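# Wind the cord onto the winder and set it down

## Task

Wrap all of the cord around the winder along its long axis so that it passes through both notches. No loop may sit more than a finger's width away from the winder, and no more than about a finger's length of loose end may hang beyond the last notch the cord runs through. Afterwards, set the winder on the table and release it.

## Robot and tools

Robot: two arms, left_arm and right_arm, each with a parallel two-finger gripper. The left_arm base sits near (+0.005, +0.304, +0.001) m and the right_arm base near (+0.005, -0.336, -0.006) m in the scene frame, both almost level. Two fixed cameras, cam_high and cam_low, hang on a beam behind the arms. Each gripper also carries a camera: cam_left_wrist and cam_right_wrist. All images are 896x504.

Frames. In the scene frame the origin is at table height, halfway between the nominal bases and a little behind the near table edge. +z points up, +x points out over the table, and left_arm is on the +y side. Image left and right do not match the arm names. Every hand position, orientation, target and offset is given in that arm's own base frame, which is close to the scene axes. The fingers point along the gripper's +z axis and open along its y axis. end_effector_position is the spot between the pads, roughly 1 cm behind the tips. Reported poses can be off by a few centimetres, more when the arm is stretched far.

execute_actions: actions is a list of actions. Each action is a table of up to 15 rows, and each row is one 1/30 s step. A table shorter than 15 rows repeats its last row. Each row holds 14 numbers in [-1, 1]: dx, dy, dz, rx, ry, rz, opening for left_arm, then the same seven for right_arm. Always send all 14. The first six numbers are an offset, not a pose. They count from that arm's Hand target at the start of the action, and every row counts from that same start. 1.0 equals 0.6 m or 180 degrees. rx, ry, rz form one rotation vector about the Hand target's position. Sending the same offset again moves the arm further. opening is absolute: +1 is fully open (0.094 m) and -1 is shut. cameras lists camera names, or ["all"]. An empty actions list returns images and the full state.

move: target is one 14-number row, or a list of up to 15 rows, using the same layout and scale. Every row is an offset from the Hand targets held when the move begins, not from the previous row. Each gripper travels in a straight line, turns the short way, and does not avoid obstacles or the other arm. speed is the top path speed in m/s, from 0.002 to 2.9, default 0.25. You can give one value, or one per target. blend, in m, rounds corners in a list, and 0 stops at each target. opening_speed sets how fast the opening changes, in scale units per second, at 0.2 or more. Use it to close gently. grip_force is the pad force limit in N, from 10 to 50. Give one value or one per arm. It stays in effect, and lower values close slowly. blocking=false returns after about 0.5 s while the move keeps going. A move lasts at most 10 s. The added move: line reports the ending: done, off_target, moving, held or fault, plus any limits such as paced or held. A done or off_target ending does not tell you about contact.

wait: seconds, 0 to 10. Both arms keep their last commands, and any running move continues. stop: brakes the running move. zoom_image: camera (cam_high, cam_low, cam_left_wrist or cam_right_wrist) and region [x0, y0, x1, y1] in pixels, at most 504 by 504. Only cameras in the latest image set can be zoomed. finished_scene: scene is the current scene's integer, 1 to 2. Call it only when the cord is wound and the winder is resting untouched on the table. It cannot be undone.

Reading results. Hand target is your last commanded pose after clipping, and the next offsets start from it. Orientation commands are clipped to within 40 degrees of the measured orientation. Grippers often stop short of the target, and waiting will not close the gap. Re-send zeros or the missing distance instead. To re-command an arm without moving it, send 0 for all six pose numbers with its current opening. A 0 opening means half-open, not unchanged. Tool commands shows the present gripper commands. grip_measured uses the opening scale and reads up to about 2.5 mm wide when empty. On a held part it reads up to about 3 mm below the part's width. grip_effort_nm is motor effort, with negative meaning closing, and is not pad force. Joint velocities within noise means the arm is still. Joint torques include the arm's own weight. Motor temperatures are shown, and MOTOR HOT appears at 75 °C. At 90 °C the arm folds up and stays idle.

Cautions. Friction and weight can leave the gripper low, short or tilted. Check its pose after each move and correct any tilt. Very small moves may not happen, or may go the wrong way. Faster moves stray more and hit harder, and a target set past a contact presses harder. A blocked arm keeps pushing until you command it back. Keep paths away from an arm's own base, because passing close can flip its shoulder. The bar, plate and low rail near the bases can rise about 3 cm above the table, and no warning comes before contact. Never let the grippers, wrist cameras or fingers meet, and never close one gripper on the other's fingers. Avoid strain on the camera cables. Do not drop the winder, release it while it moves, or let anything leave the table. Avoid long holds with a stretched arm, which heat the motors. Objects may occasionally be nudged by outside forces.

Each tool is called after "Emit:" as name(argument=value, ...) on one line, values as JSON.

## Session

Emit:
execute_actions(actions=[])

Emit:
zoom_image(camera="cam_high", region=[330, 130, 530, 330])

Scene clock: 0.00 s.
left_arm: end_effector_position=(+0.4070, +0.0117, +0.0762) grip_measured=+1.000 grip_effort_nm=n/a end_effector_quat_wxyz=(+0.556, -0.001, +0.830, +0.043) | right_arm: end_effector_position=(+0.3859, -0.0246, +0.0704) grip_measured=+1.000 grip_effort_nm=n/a end_effector_quat_wxyz=(+0.534, +0.049, +0.837, -0.111)
Joint positions: left_arm=[-0.003 1.623 0.421 0.813 -0.075 0.045 0.094] | right_arm=[0.072 1.568 0.377 0.753 0.306 -0.005 0.094]
Joint velocities: within noise
Joint torques (N m): no reading
Motor temperatures (°C): left_arm=[28 35 31 34 28 29 26] | right_arm=[28 40 37 26 25 28 28]
Heat: left arm: 35 °C; right arm: 40 °C.
Hand target: left_arm +0.4099, +0.0129, +0.0834; +0.564, -0.001, +0.824, +0.047 | right_arm +0.3880, -0.0255, +0.0752; +0.540, +0.054, +0.832, -0.111
Tool commands: left_gripper/opening=+1.0 right_gripper/opening=+1.0

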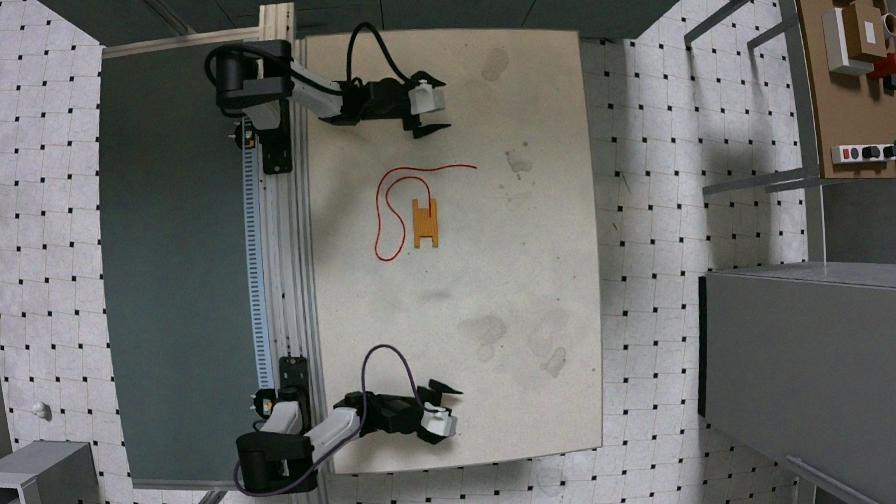

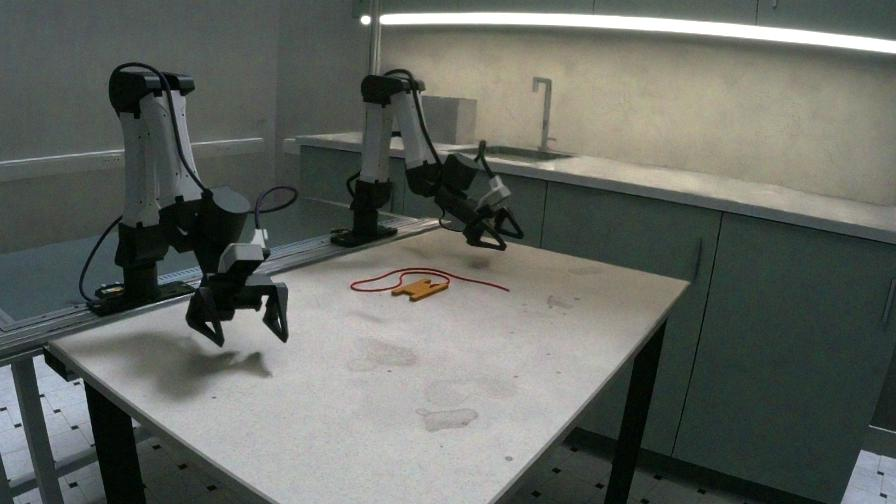

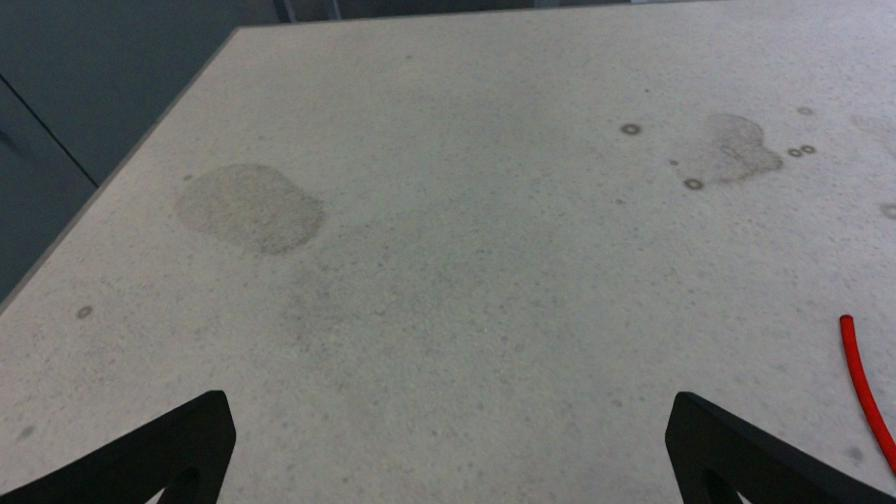

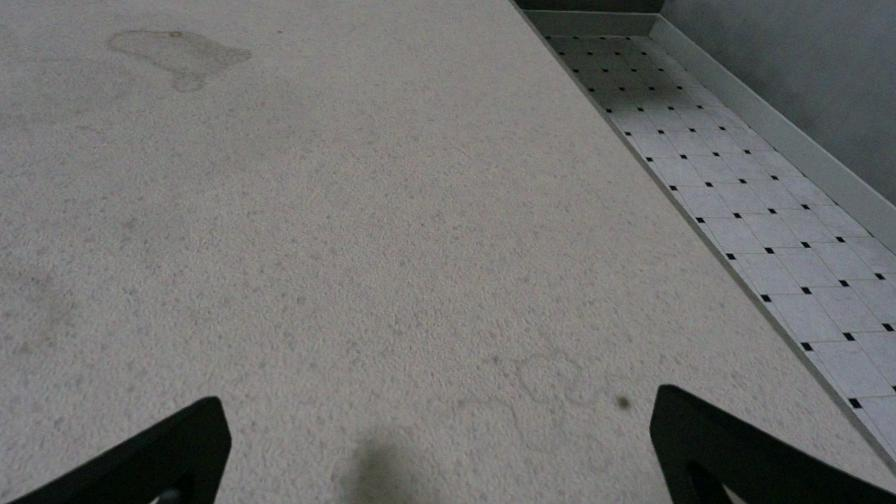

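Scaled by 2.520 from the camera's 896x504 image, which has a finer 1280x720 frame.

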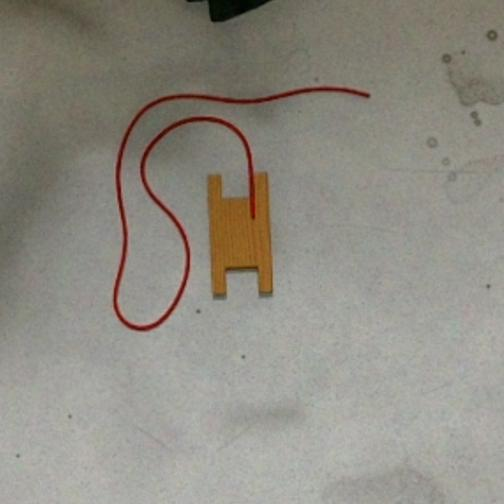

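Emit:
move(target=[[-0.1,0.083,0.35,0,0,0,1,0,0,0.2,0,0,0,1],[-0.217,0.083,0.528,0,0,0,1,-0.13,0.7425,0.208,-0.234,0.345,0.479,1]], blend=[0.05,0], speed=0.35)

Emit:
move(target=[0,0,0,0,0,0,1,0,0,-0.2,0,0,0,1], cameras=["cam_right_wrist","cam_high"])

Scene clock: 9.10 s.
left_arm: end_effector_position=(+0.2842, +0.0660, +0.3953) grip_measured=+1.000 grip_effort_nm=-0.01 end_effector_quat_wxyz=(+0.567, -0.012, +0.822, +0.049) | right_arm: end_effector_position=(+0.3129, +0.4191, +0.2016) grip_measured=+1.000 grip_effort_nm=0.04 end_effector_quat_wxyz=(-0.197, +0.698, -0.688, -0.019)
Joint positions: left_arm=[0.387 0.945 1.374 -0.804 0.269 0.176 0.094] | right_arm=[0.936 2.441 2.822 -1.554 0.019 -0.653 0.094]
Joint torques (N m): left_arm=[0.91 -1.1 7.97 2.17 0.17 0.12] | right_arm=[-0.12 -13.44 6.9 0.71 -0.12 -0.11]
Motor temperatures (°C): left_arm=[28 36 33 39 28 29 26] | right_arm=[28 41 38 27 25 28 28]
Heat: left arm: 39 °C; right arm: 41 °C.
Hand target: left_arm +0.2798, +0.0627, +0.4001; +0.564, -0.001, +0.824, +0.047 | right_arm +0.3100, +0.4200, +0.2000; +0.000, +0.716, -0.698, +0.000
Off the commanded pose: left_arm 0.007 m, 1 deg | right_arm 0.003 m, 23 deg.
joint sent to its limit (right arm) — joint 4 (wrist pitch), lower limit. The joint targets are off in orientation, not in position.
move: off_target (right_arm)

Scene clock: 10.67 s.
left_arm: end_effector_position=(+0.2842, +0.0660, +0.3953) grip_measured=+1.000 grip_effort_nm=-0.01 end_effector_quat_wxyz=(+0.567, -0.012, +0.822, +0.049) | right_arm: end_effector_position=(+0.3144, +0.4212, +0.0854) grip_measured=+1.000 grip_effort_nm=0.04 end_effector_quat_wxyz=(-0.077, +0.711, -0.699, -0.001)
Joint positions: left_arm=[0.387 0.945 1.374 -0.804 0.269 0.176 0.094] | right_arm=[0.936 2.661 2.806 -1.563 0.019 -0.653 0.094]
Joint torques (N m): left_arm=[0.92 -1.09 7.98 2.17 0.17 0.12] | right_arm=[-0.1 -15.75 4.77 0.38 -0.12 -0.11]
Heat: left arm: 40 °C; right arm: 42 °C.
Hand target: left_arm +0.2798, +0.0627, +0.4001; +0.564, -0.001, +0.824, +0.047 | right_arm +0.3100, +0.4200, +0.0800; +0.000, +0.716, -0.698, +0.000
Off the commanded pose: left_arm 0.007 m, 1 deg | right_arm 0.007 m, 9 deg.
joint sent to its limit (right arm) — joint 4 (wrist pitch), lower limit. The joint targets are off in orientation, not in position.
move: off_target (right_arm)
Images, in order (width x height): cam_high 896x504, cam_right_wrist 896x504.

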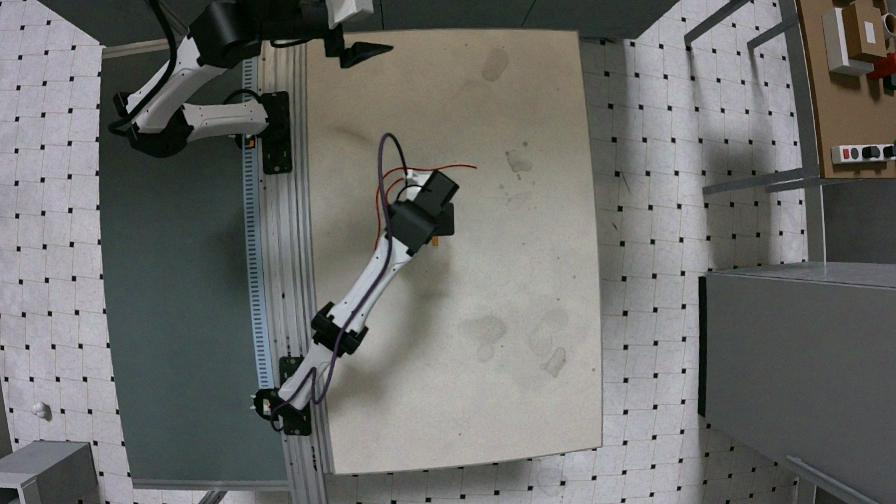

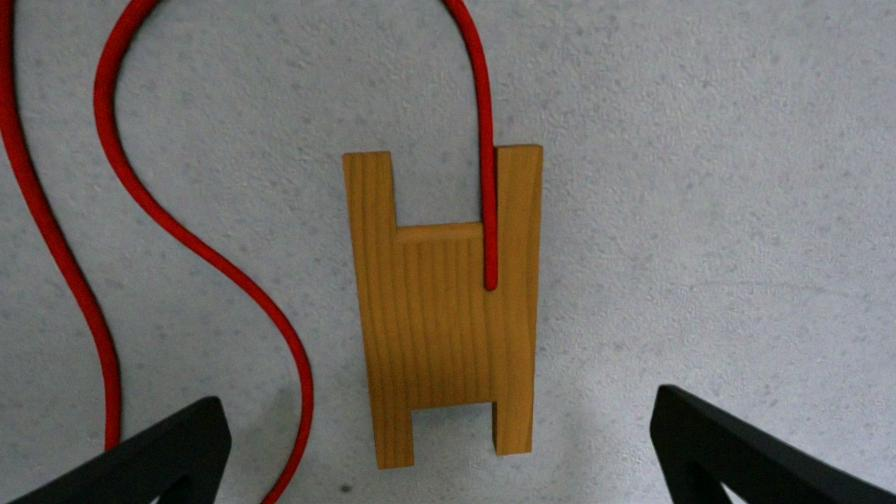

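Emit:
move(target=[[0,0,0,0,0,0,1,0.008,0.065,0,0,0,0,0.75],[0,0,0,0,0,0,1,0.008,0.065,-0.05,0,0,0,0.75]], cameras=["cam_right_wrist"])

Scene clock: 15.90 s.
left_arm: end_effector_position=(+0.2842, +0.0660, +0.3953) grip_measured=+1.000 grip_effort_nm=-0.01 end_effector_quat_wxyz=(+0.567, -0.012, +0.822, +0.049) | right_arm: end_effector_position=(+0.3114, +0.4476, +0.0489) grip_measured=+0.752 grip_effort_nm=-0.04 end_effector_quat_wxyz=(-0.085, +0.720, -0.689, -0.004)
Joint positions: left_arm=[0.387 0.945 1.374 -0.804 0.269 0.176 0.094] | right_arm=[0.969 2.754 2.837 -1.485 0.019 -0.648 0.082]
Joint torques (N m): left_arm=[0.91 -1.1 7.95 2.17 0.16 0.12] | right_arm=[0.12 -15.53 7.42 0.82 -0.1 0.15]
Motor temperatures (°C): left_arm=[28 36 34 41 28 29 26] | right_arm=[28 46 38 27 25 28 28]
Heat: left arm: 41 °C; right arm: 46 °C.
Hand target: left_arm +0.2798, +0.0627, +0.4001; +0.564, -0.001, +0.824, +0.047 | right_arm +0.3147, +0.4590, +0.0498; +0.000, +0.716, -0.698, +0.000
Off the commanded pose: left_arm 0.007 m, 1 deg | right_arm 0.012 m, 10 deg.
elbow stopped short (right arm): the move would have taken joint 3 (elbow) straighter than the controller allows.
move: off_target (right_arm)
Images, in order (width x height): cam_right_wrist 896x504.

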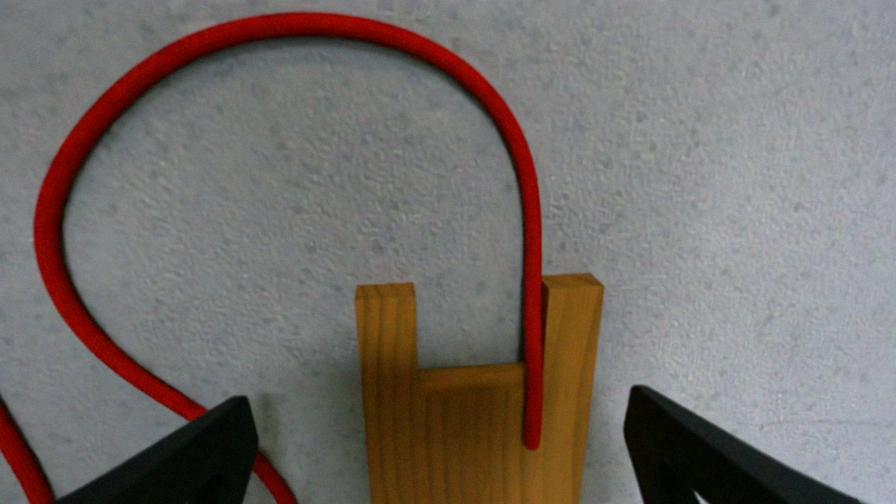

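Emit:
move(target=[[0,0,0,0,0,0,1,0.024,-0.02,0,0,0,0,0.75],[0,0,0,0,0,0,1,0.024,-0.02,-0.055,0,0,0,0.75]], speed=[0.15,0.06], cameras=["cam_right_wrist"])

Scene clock: 20.87 s.
left_arm: end_effector_position=(+0.2842, +0.0660, +0.3953) grip_measured=+1.000 grip_effort_nm=-0.01 end_effector_quat_wxyz=(+0.567, -0.012, +0.822, +0.049) | right_arm: end_effector_position=(+0.3213, +0.4407, +0.0353) grip_measured=+0.752 grip_effort_nm=-0.04 end_effector_quat_wxyz=(-0.074, +0.715, -0.695, -0.010)
Joint positions: left_arm=[0.387 0.945 1.374 -0.804 0.269 0.176 0.094] | right_arm=[0.942 2.787 2.849 -1.483 0.002 -0.657 0.082]
Joint torques (N m): left_arm=[0.92 -1.1 7.97 2.17 0.16 0.12] | right_arm=[-0.5 -12.75 6.43 0.86 -0.08 -0.07]
Heat: left arm: 42 °C; right arm: 48 °C.
Hand target: left_arm +0.2798, +0.0627, +0.4001; +0.564, -0.001, +0.824, +0.047 | right_arm +0.3290, +0.4471, +0.0170; +0.000, +0.716, -0.698, +0.000
Off the commanded pose: left_arm 0.007 m, 1 deg | right_arm 0.021 m, 9 deg.
elbow stopped short (right arm): the move would have taken joint 3 (elbow) straighter than the controller allows.
move: off_target (right_arm)
Images, in order (width x height): cam_right_wrist 896x504.

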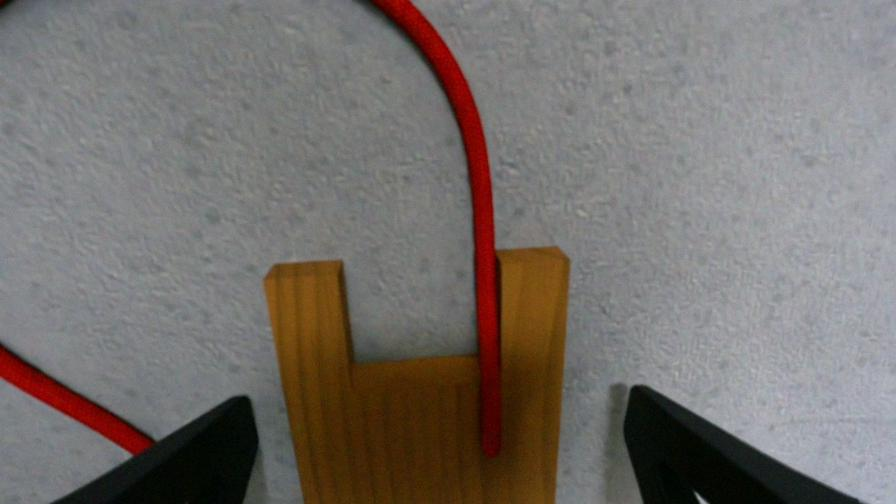

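Emit:
move(target=[[0,0,0,0,0,0,1,-0.002,-0.008,-0.008,0,0,0,0.75],[0,0,0,0,0,0,1,-0.002,-0.008,-0.008,0,0,0,0]], speed=0.06, opening_speed=0.8, cameras=["cam_right_wrist"])

Scene clock: 25.13 s.
left_arm: end_effector_position=(+0.2842, +0.0660, +0.3953) grip_measured=+1.000 grip_effort_nm=-0.01 end_effector_quat_wxyz=(+0.567, -0.012, +0.822, +0.049) | right_arm: end_effector_position=(+0.3196, +0.4413, +0.0336) grip_measured=+0.187 grip_effort_nm=-0.99 end_effector_quat_wxyz=(-0.071, +0.715, -0.695, -0.017)
Joint positions: left_arm=[0.387 0.945 1.374 -0.804 0.269 0.176 0.094] | right_arm=[0.939 2.792 2.853 -1.487 -0.015 -0.659 0.056]
Joint torques (N m): left_arm=[0.92 -1.1 7.98 2.17 0.17 0.13] | right_arm=[-0.64 -12.48 6.13 0.74 0.08 -0.07]
Heat: left arm: 42 °C; right arm: 49 °C.
Hand target: left_arm +0.2798, +0.0627, +0.4001; +0.564, -0.001, +0.824, +0.047 | right_arm +0.3279, +0.4422, +0.0121; +0.000, +0.716, -0.698, +0.000
Off the commanded pose: left_arm 0.007 m, 1 deg | right_arm 0.023 m, 8 deg.
elbow stopped short (right arm): the move would have taken joint 3 (elbow) straighter than the controller allows.
move: off_target (right_arm); target 2's new opening was sent with right_arm's hand 0.023 m and 9 deg from that target
Images, in order (width x height): cam_right_wrist 896x504.

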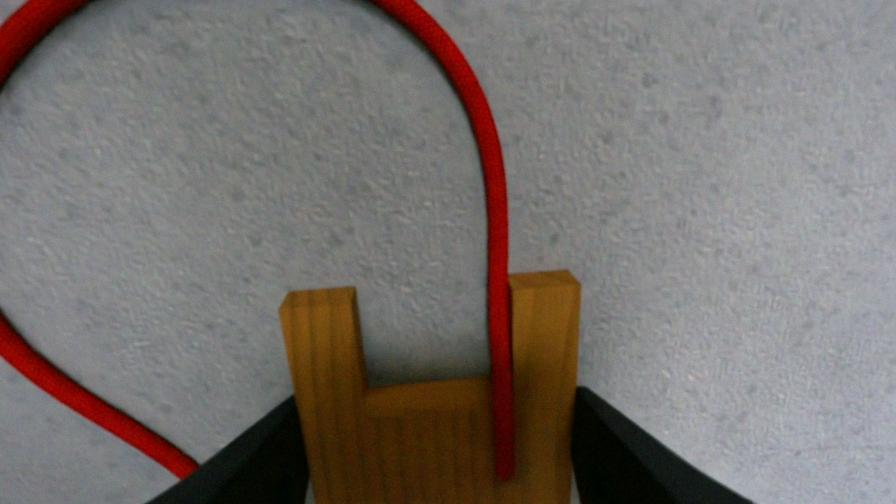

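Emit:
move(target=[[0,0,0,0,0,0,1,0,-0.08,0.12,0,0,0,0],[-0.045,-0.47,-0.29,-0.111,-0.076,-0.524,1,-0.027,-0.211,0.21,0,0,-0.489,0],[-0.025,-0.47,-0.44,-0.462,0.3075,-0.308,-0.35,-0.027,-0.211,0.21,0,0,-0.489,0]], blend=[0.03,0.01,0], speed=0.35)

Emit:
move(target=[0.032,-0.135,0.005,0,0,0,-0.35,0,0,0,0,0,0,0], speed=0.15, cameras=["all"])

Scene clock: 42.30 s.
left_arm: end_effector_position=(+0.2660, -0.2199, +0.1371) grip_measured=-0.347 grip_effort_nm=-0.14 end_effector_quat_wxyz=(-0.023, +0.003, +0.718, -0.695) | right_arm: end_effector_position=(+0.3120, +0.3237, +0.1241) grip_measured=+0.187 grip_effort_nm=-0.99 end_effector_quat_wxyz=(+0.005, -0.044, +0.999, +0.013)
Joint positions: left_arm=[-0.168 1.756 0.514 1 1.436 -1.358 0.031] | right_arm=[0.799 2.32 2.342 -1.568 -0.012 0.711 0.056]
Joint torques (N m): left_arm=[0.53 -5.98 3.19 2.7 0.09 -0.07] | right_arm=[-0.66 -18.41 3.75 0.19 0.15 0.14]
Motor temperatures (°C): left_arm=[28 36 37 45 28 29 26] | right_arm=[28 54 40 27 25 28 29]
Heat: left arm: 45 °C; right arm: 54 °C.
Hand target: left_arm +0.2648, -0.2193, +0.1361; -0.010, +0.010, +0.706, -0.708 | right_arm +0.3117, +0.3156, +0.1381; +0.000, -0.030, +1.000, +0.000
Off the commanded pose: left_arm 0.002 m, 3 deg | right_arm 0.016 m, 2 deg.
joint sent to its limit (right arm) — joint 4 (wrist pitch), lower limit. The joint targets still meet the commanded pose.
move: off_target (left_arm, right_arm); target 3's new opening was sent with left_arm's hand 0.002 m and 3 deg from that target

Scene clock: 44.03 s.
left_arm: end_effector_position=(+0.2770, -0.2961, +0.1289) grip_measured=-0.347 grip_effort_nm=-0.14 end_effector_quat_wxyz=(-0.036, -0.011, +0.717, -0.696) | right_arm: end_effector_position=(+0.3120, +0.3237, +0.1241) grip_measured=+0.187 grip_effort_nm=-0.99 end_effector_quat_wxyz=(+0.005, -0.044, +0.999, +0.013)
Joint positions: left_arm=[-0.408 1.93 0.624 1.227 1.199 -1.564 0.031] | right_arm=[0.799 2.32 2.342 -1.568 -0.012 0.711 0.056]
Joint torques (N m): left_arm=[-0.02 -7.21 5.93 3.01 -0.19 -0.07] | right_arm=[-0.69 -18.41 3.74 0.19 0.15 0.15]
Heat: left arm: 45 °C; right arm: 54 °C.
Hand target: left_arm +0.2840, -0.3003, +0.1391; -0.010, +0.010, +0.706, -0.708 | right_arm +0.3117, +0.3156, +0.1381; +0.000, -0.030, +1.000, +0.000
Off the commanded pose: left_arm 0.013 m, 4 deg | right_arm 0.016 m, 2 deg.
joint sent to its limit (right arm) — joint 4 (wrist pitch), lower limit. The joint targets still meet the commanded pose.
move: off_target (left_arm, right_arm)

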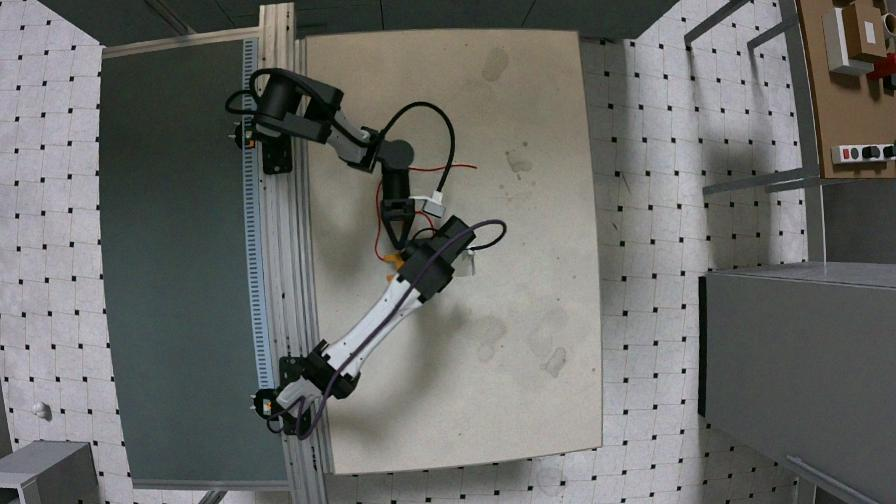

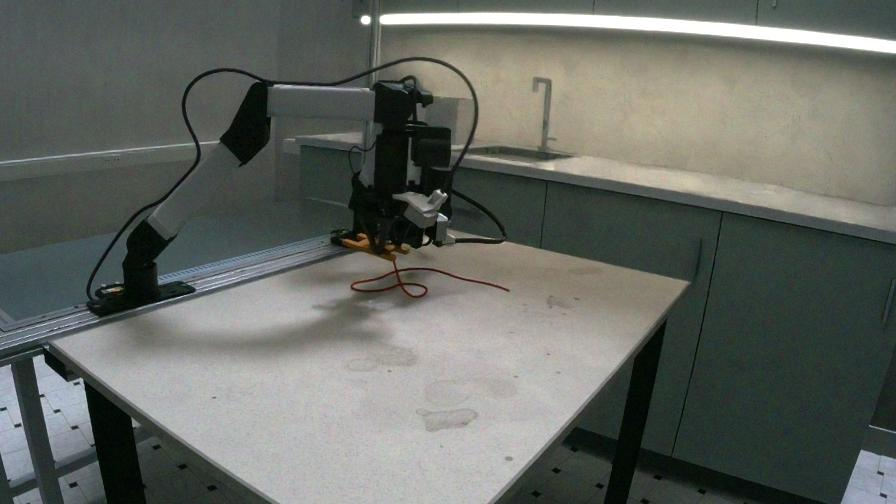

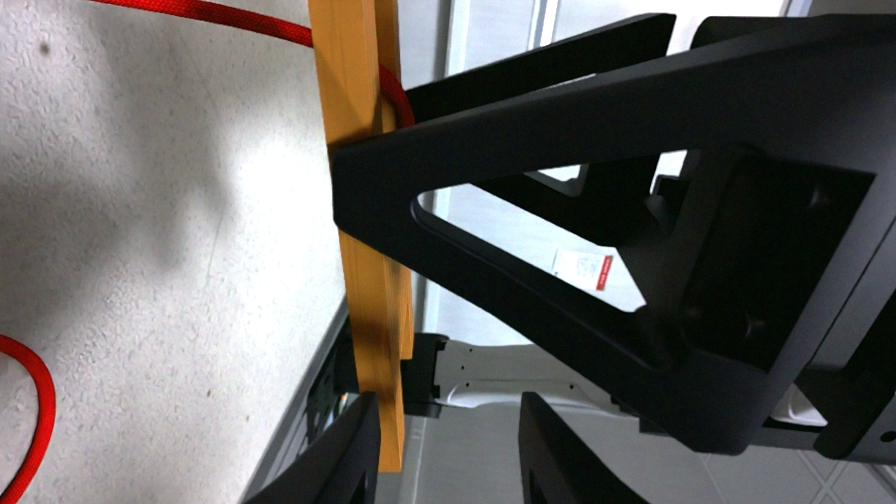

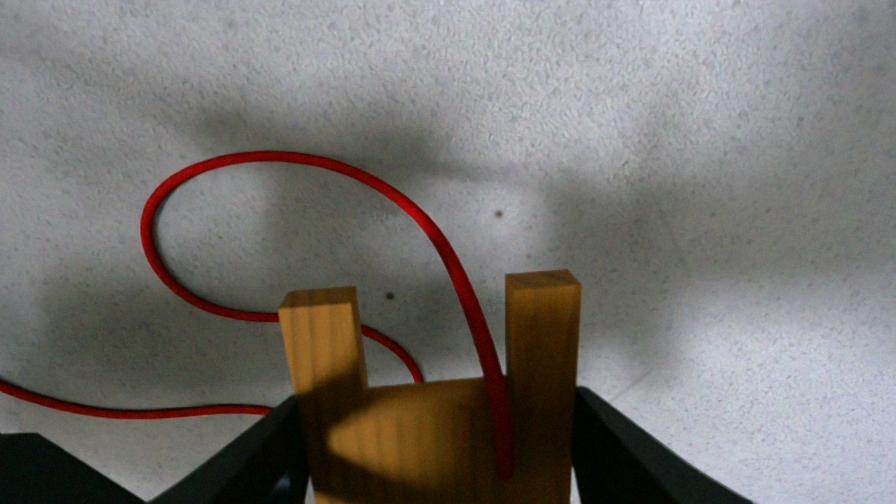

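Emit:
move(target=[[0.0,0,-0.026,0,0,0,-0.35,0,0,0,0,0,0,0],[0.0,-0.043,-0.026,0,0,0,-0.35,0,0,0,0,0,0,0]], speed=0.1, cameras=["cam_left_wrist"])

Scene clock: 47.57 s.
left_arm: end_effector_position=(+0.2767, -0.3227, +0.1146) grip_measured=-0.347 grip_effort_nm=-0.15 end_effector_quat_wxyz=(-0.034, -0.006, +0.717, -0.696) | right_arm: end_effector_position=(+0.3120, +0.3237, +0.1241) grip_measured=+0.187 grip_effort_nm=-0.99 end_effector_quat_wxyz=(+0.005, -0.044, +0.999, +0.013)
Joint positions: left_arm=[-0.483 2.023 0.669 1.288 1.126 -1.569 0.031] | right_arm=[0.799 2.32 2.342 -1.568 -0.012 0.711 0.056]
Joint torques (N m): left_arm=[0.31 -7.76 5.63 2.99 -0.21 -0.06] | right_arm=[-0.68 -18.43 3.77 0.19 0.15 0.14]
Motor temperatures (°C): left_arm=[28 37 37 46 28 29 26] | right_arm=[28 55 40 27 25 28 29]
Heat: left arm: 46 °C; right arm: 55 °C.
Hand target: left_arm +0.2841, -0.3260, +0.1235; -0.010, +0.009, +0.706, -0.708 | right_arm +0.3117, +0.3156, +0.1381; +0.000, -0.030, +1.000, +0.000
Off the commanded pose: left_arm 0.012 m, 4 deg | right_arm 0.016 m, 2 deg.
joint sent to its limit (right arm) — joint 4 (wrist pitch), lower limit. The joint targets still meet the commanded pose.
move: off_target (left_arm, right_arm)
Images, in order (width x height): cam_left_wrist 896x504.

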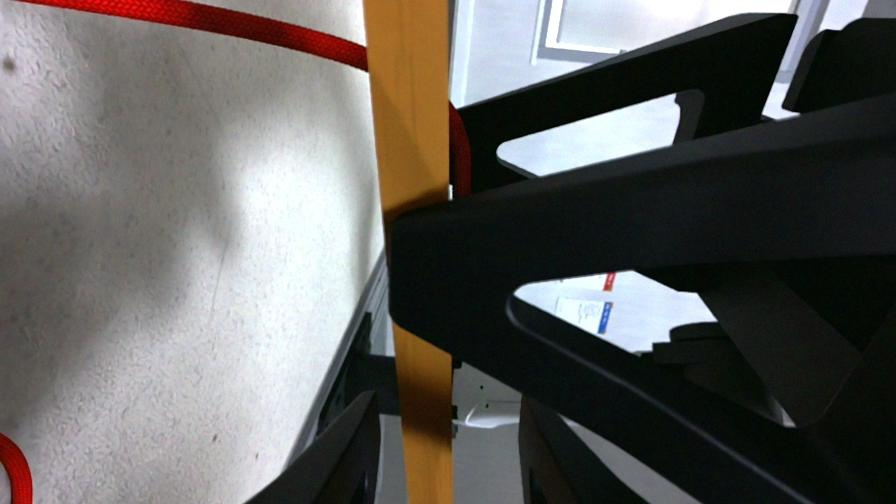

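Emit:
move(target=[[0.0,0.0,-0.006,0,0,0,-0.35,0,0,0,0,0,0,0],[0.0,0.0,-0.006,0,0,0,-1,0,0,0,0,0,0,0]], speed=0.1, opening_speed=0.6, cameras=["cam_left_wrist"])

Emit:
move(target=[[0,0,0,0,0,0,-1,0,0,0,0,0,0,0.8],[0,0,0,0,0,0,-1,0,0,0.17,0,0,0,0.8],[0.1,0.033,0.13,0,0,0,-1,-0.1,-0.25,0.25,0,0,0,0.8]], opening_speed=1.5, cameras=["cam_right_wrist","cam_high"])

Scene clock: 51.80 s.
left_arm: end_effector_position=(+0.2771, -0.3228, +0.1106) grip_measured=-0.833 grip_effort_nm=-1.04 end_effector_quat_wxyz=(-0.035, -0.008, +0.718, -0.695) | right_arm: end_effector_position=(+0.3122, +0.3235, +0.1241) grip_measured=+0.187 grip_effort_nm=-0.99 end_effector_quat_wxyz=(+0.005, -0.043, +0.999, +0.012)
Joint positions: left_arm=[-0.483 2.038 0.669 1.298 1.125 -1.569 0.008] | right_arm=[0.799 2.32 2.342 -1.568 -0.01 0.712 0.056]
Joint torques (N m): left_arm=[0.29 -7.77 5.53 3.05 -0.19 -0.05] | right_arm=[-0.66 -18.43 3.77 0.19 0.16 0.14]
Motor temperatures (°C): left_arm=[28 37 37 47 28 29 26] | right_arm=[28 56 40 26 25 28 29]
Heat: left arm: 47 °C; right arm: 56 °C.
Hand target: left_arm +0.2841, -0.3260, +0.1200; -0.010, +0.010, +0.706, -0.708 | right_arm +0.3117, +0.3156, +0.1381; +0.000, -0.030, +1.000, +0.000
Off the commanded pose: left_arm 0.012 m, 4 deg | right_arm 0.016 m, 2 deg.
joint sent to its limit (right arm) — joint 4 (wrist pitch), lower limit. The joint targets still meet the commanded pose.
move: off_target (left_arm, right_arm); target 2's new opening was sent with left_arm's hand 0.013 m and 4 deg from that target
Images, in order (width x height): cam_left_wrist 896x504.

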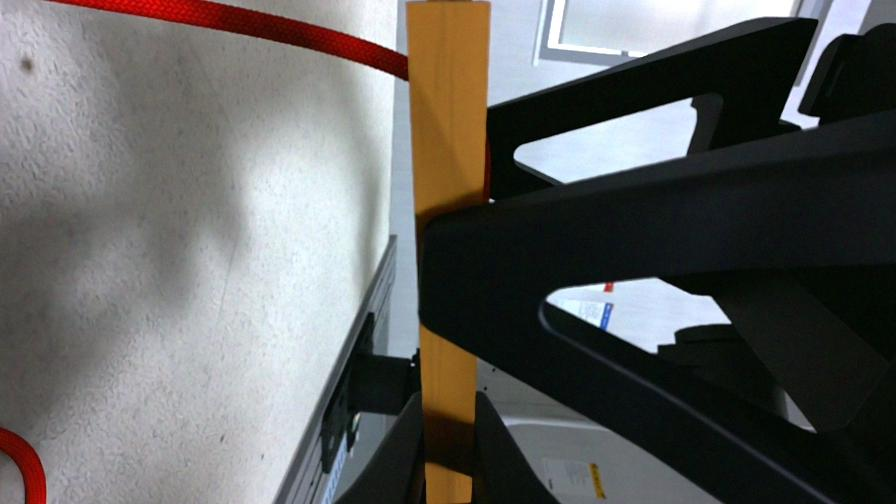

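Scene clock: 56.07 s.
left_arm: end_effector_position=(+0.3433, -0.3065, +0.1728) grip_measured=-0.834 grip_effort_nm=-1.04 end_effector_quat_wxyz=(-0.031, -0.020, +0.711, -0.702) | right_arm: end_effector_position=(+0.2534, +0.1698, +0.2921) grip_measured=+0.798 grip_effort_nm=0.12 end_effector_quat_wxyz=(+0.155, -0.022, +0.982, +0.104)
Joint positions: left_arm=[-0.366 1.96 0.923 1.003 1.22 -1.612 0.008] | right_arm=[0.584 1.525 1.9 -1.569 -0.012 0.541 0.084]
Joint torques (N m): left_arm=[0.66 -14.08 7.43 1.84 0.09 0.22] | right_arm=[-0.32 -6.78 3.54 0.84 0.11 -0.14]
Motor temperatures (°C): left_arm=[28 39 37 47 28 29 26] | right_arm=[28 57 40 26 25 28 29]
Heat: left arm: 47 °C; right arm: 57 °C.
Hand target: left_arm +0.3441, -0.3062, +0.1979; -0.010, +0.009, +0.706, -0.708 | right_arm +0.2517, +0.1656, +0.2881; +0.000, -0.030, +1.000, +0.000
Off the commanded pose: left_arm 0.025 m, 4 deg | right_arm 0.006 m, 22 deg.
joint sent to its limit (right arm) — joint 4 (wrist pitch), lower limit. The joint targets are off in orientation, not in position.
move: off_target (left_arm, right_arm)
Images, in order (width x height): cam_high 896x504, cam_right_wrist 896x504.

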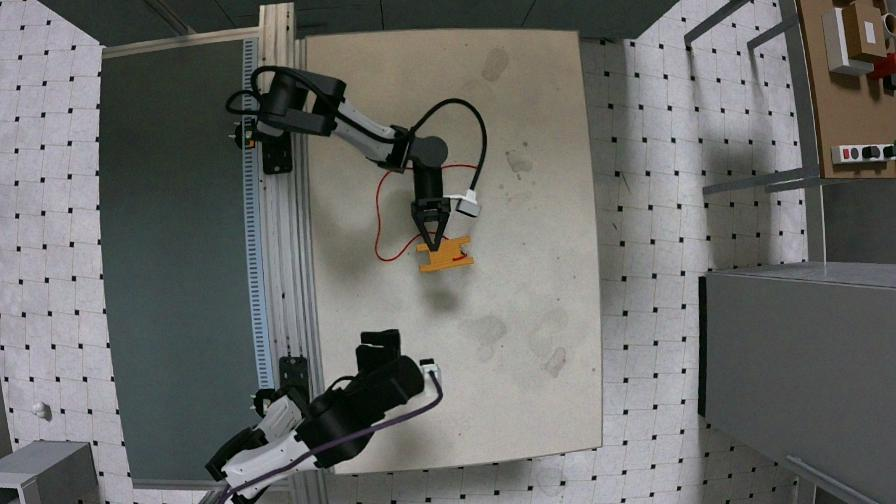

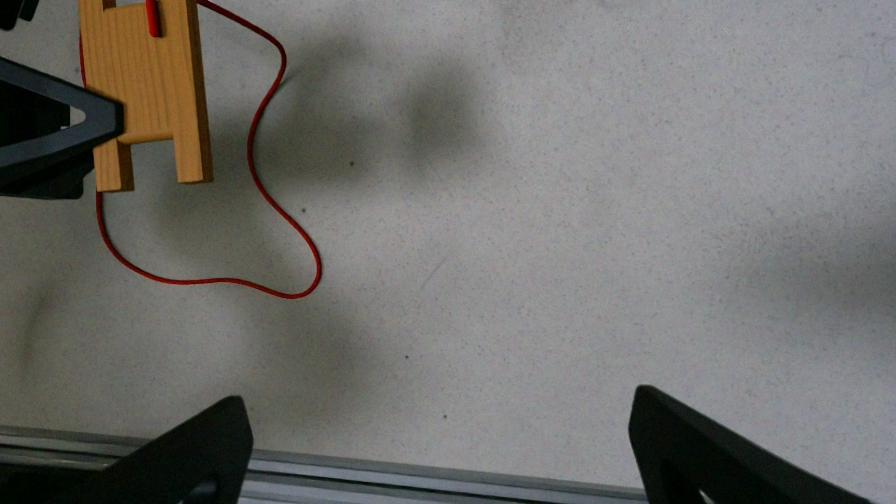

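Emit:
move(target=[[0,0,0.03,-0.005,-0.333,0,-1,0.164,-0.109,0.02,0.0305,-0.499,0,0.8],[0,0,0.03,-0.009,-0.667,0,-1,0.064,0.083,-0.063,0.408,-0.361,0.385,0.8],[0,0,0.03,-0.014,-0.99,0,-1,0.072,0.083,-0.122,0.499,0.0305,0,0]], speed=0.4, blend=[0.01,0.01,0], cameras=["all"])

Emit:
zoom_image(camera="cam_high", region=[350, 190, 490, 330])

Scene clock: 66.97 s.
left_arm: end_effector_position=(+0.3439, -0.3060, +0.1940) grip_measured=-0.834 grip_effort_nm=-1.04 end_effector_quat_wxyz=(+0.700, +0.712, +0.036, -0.038) | right_arm: end_effector_position=(+0.2992, +0.2145, +0.2193) grip_measured=+0.002 grip_effort_nm=-0.05 end_effector_quat_wxyz=(-0.017, -0.014, +0.713, +0.701)
Joint positions: left_arm=[-0.366 1.891 0.944 0.902 1.208 1.509 0.008] | right_arm=[0.132 1.598 0.769 0.629 -1.481 1.377 0.047]
Joint torques (N m): left_arm=[0.27 -13.56 6.9 1.73 -0.12 0.2] | right_arm=[0.31 -6.8 3.95 1.75 -0.25 0.07]
Motor temperatures (°C): left_arm=[28 47 38 44 28 29 27] | right_arm=[28 54 40 28 25 28 29]
Heat: left arm: 47 °C; right arm: 54 °C.
Hand target: left_arm +0.3441, -0.3062, +0.2160; +0.706, +0.708, +0.011, -0.011 | right_arm +0.2948, +0.2155, +0.2149; -0.022, -0.021, +0.707, +0.707
Off the commanded pose: left_arm 0.022 m, 4 deg | right_arm 0.006 m, 1 deg.
move: off_target (left_arm)

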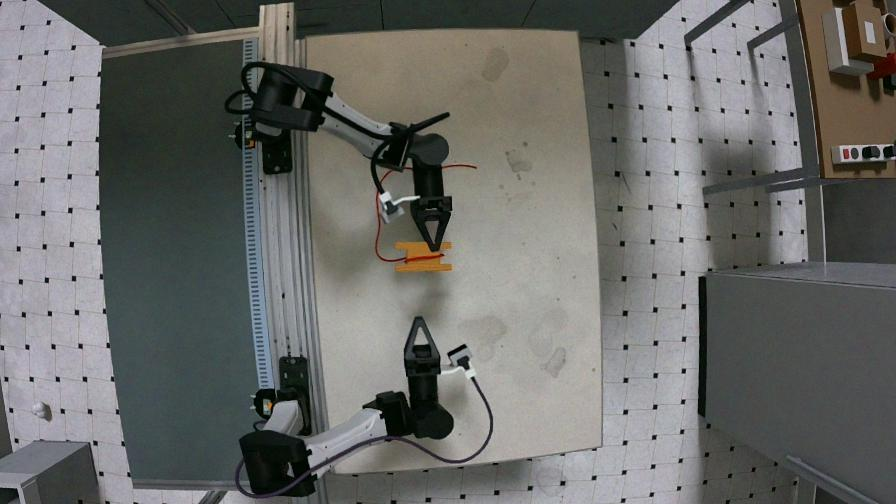

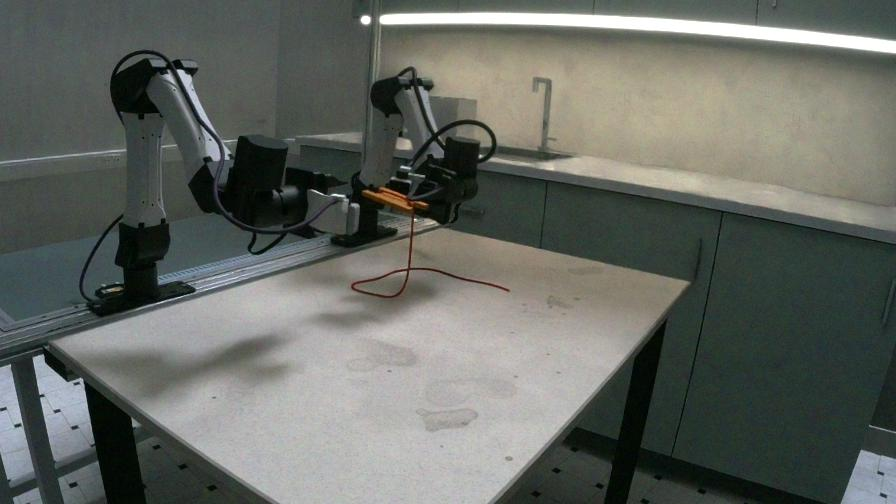

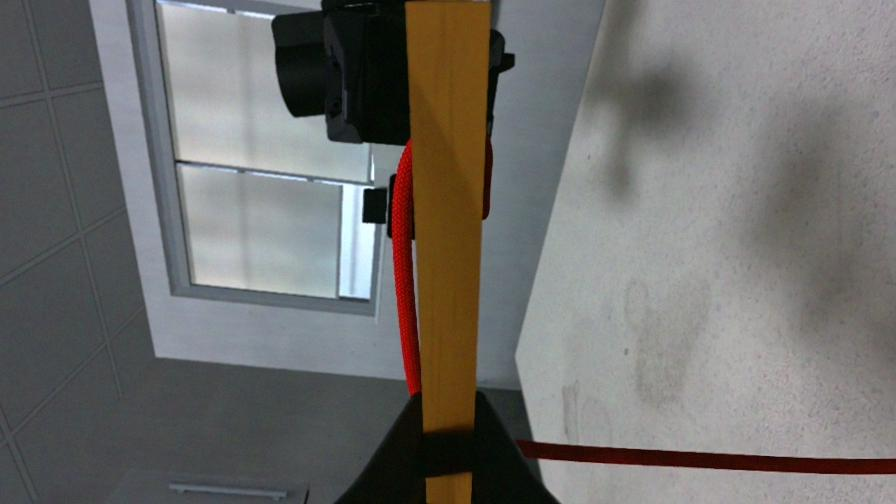

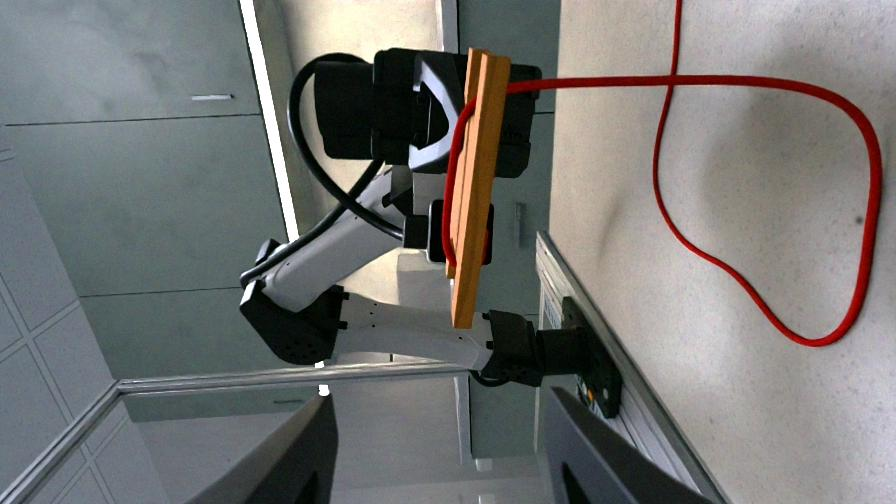

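Scaled by 3.600 from the camera's 896x504 image, which has a finer 1280x720 frame.

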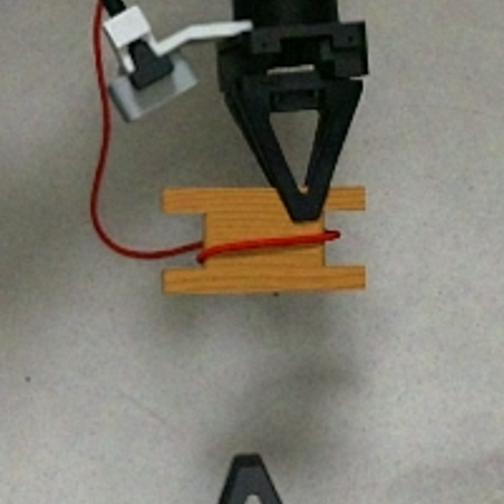

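Emit:
move(target=[[0,0,0,0,0,0,-1,0.035,0.08,-0.027,0,0,0,0],[0,0,0,0,0,0,-1,0.035,0.167,-0.027,0,0,0,0],[0,0,0,0,0,0,-1,0.035,0.167,-0.027,0,0,0,-1]], speed=0.2, blend=[0.02,0,0], opening_speed=0.6, cameras=["cam_high","cam_right_wrist"])

Emit:
zoom_image(camera="cam_high", region=[350, 190, 490, 330])

Scene clock: 72.80 s.
left_arm: end_effector_position=(+0.3442, -0.3058, +0.1917) grip_measured=-0.834 grip_effort_nm=-1.04 end_effector_quat_wxyz=(+0.698, +0.716, +0.026, -0.025) | right_arm: end_effector_position=(+0.3093, +0.3135, +0.1993) grip_measured=-0.821 grip_effort_nm=-0.99 end_effector_quat_wxyz=(-0.039, -0.015, +0.708, +0.705)
Joint positions: left_arm=[-0.366 1.887 0.944 0.873 1.203 1.564 0.008] | right_arm=[0.409 1.837 0.869 0.96 -1.239 1.598 0.008]
Joint torques (N m): left_arm=[0.27 -13.29 6.98 2.03 -0.06 -0.19] | right_arm=[-0.02 -8.35 6.12 1.55 0.16 -0.26]
Heat: left arm: 49 °C; right arm: 53 °C.
Hand target: left_arm +0.3441, -0.3062, +0.2161; +0.706, +0.708, +0.011, -0.011 | right_arm +0.3160, +0.3156, +0.1988; -0.022, -0.021, +0.707, +0.707
Off the commanded pose: left_arm 0.024 m, 3 deg | right_arm 0.007 m, 2 deg.
move: off_target (left_arm); target 3's new opening was sent with right_arm's hand 0.012 m and 3 deg from that target
Images, in order (width x height): cam_high 896x504, cam_right_wrist 896x504.

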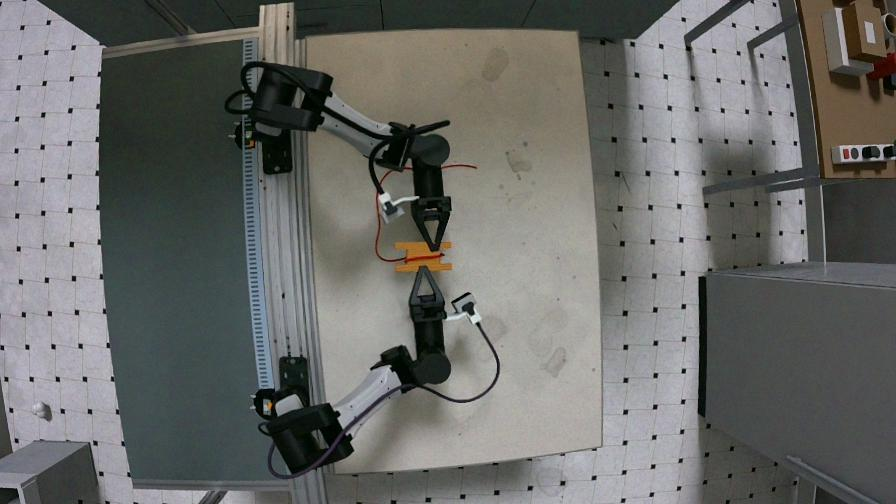

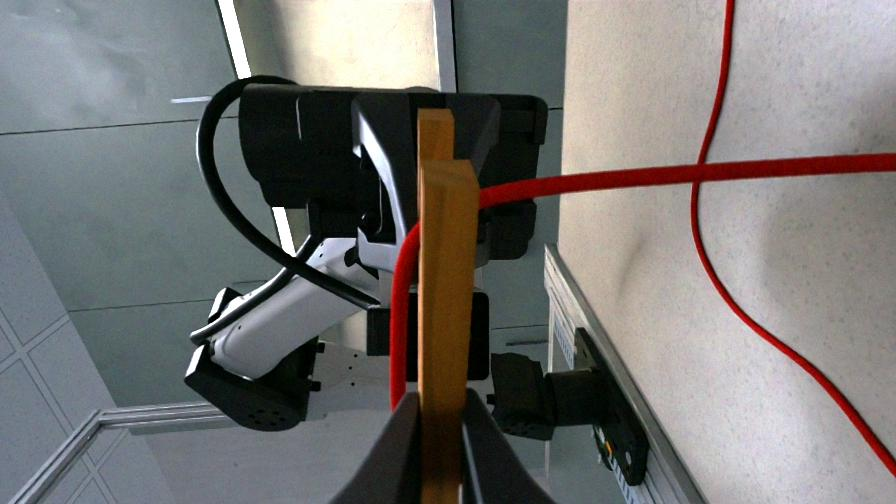

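Scaled by 3.600 from the camera's 896x504 image, which has a finer 1280x720 frame.

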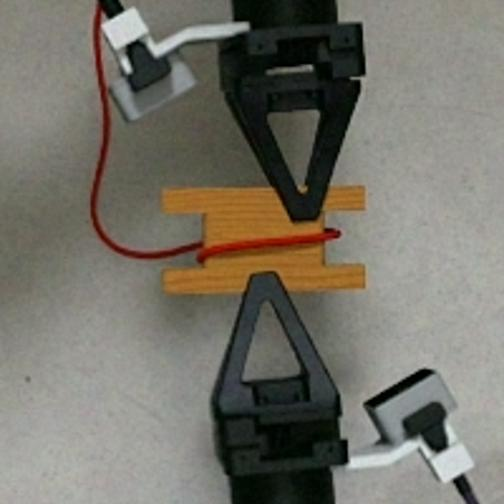

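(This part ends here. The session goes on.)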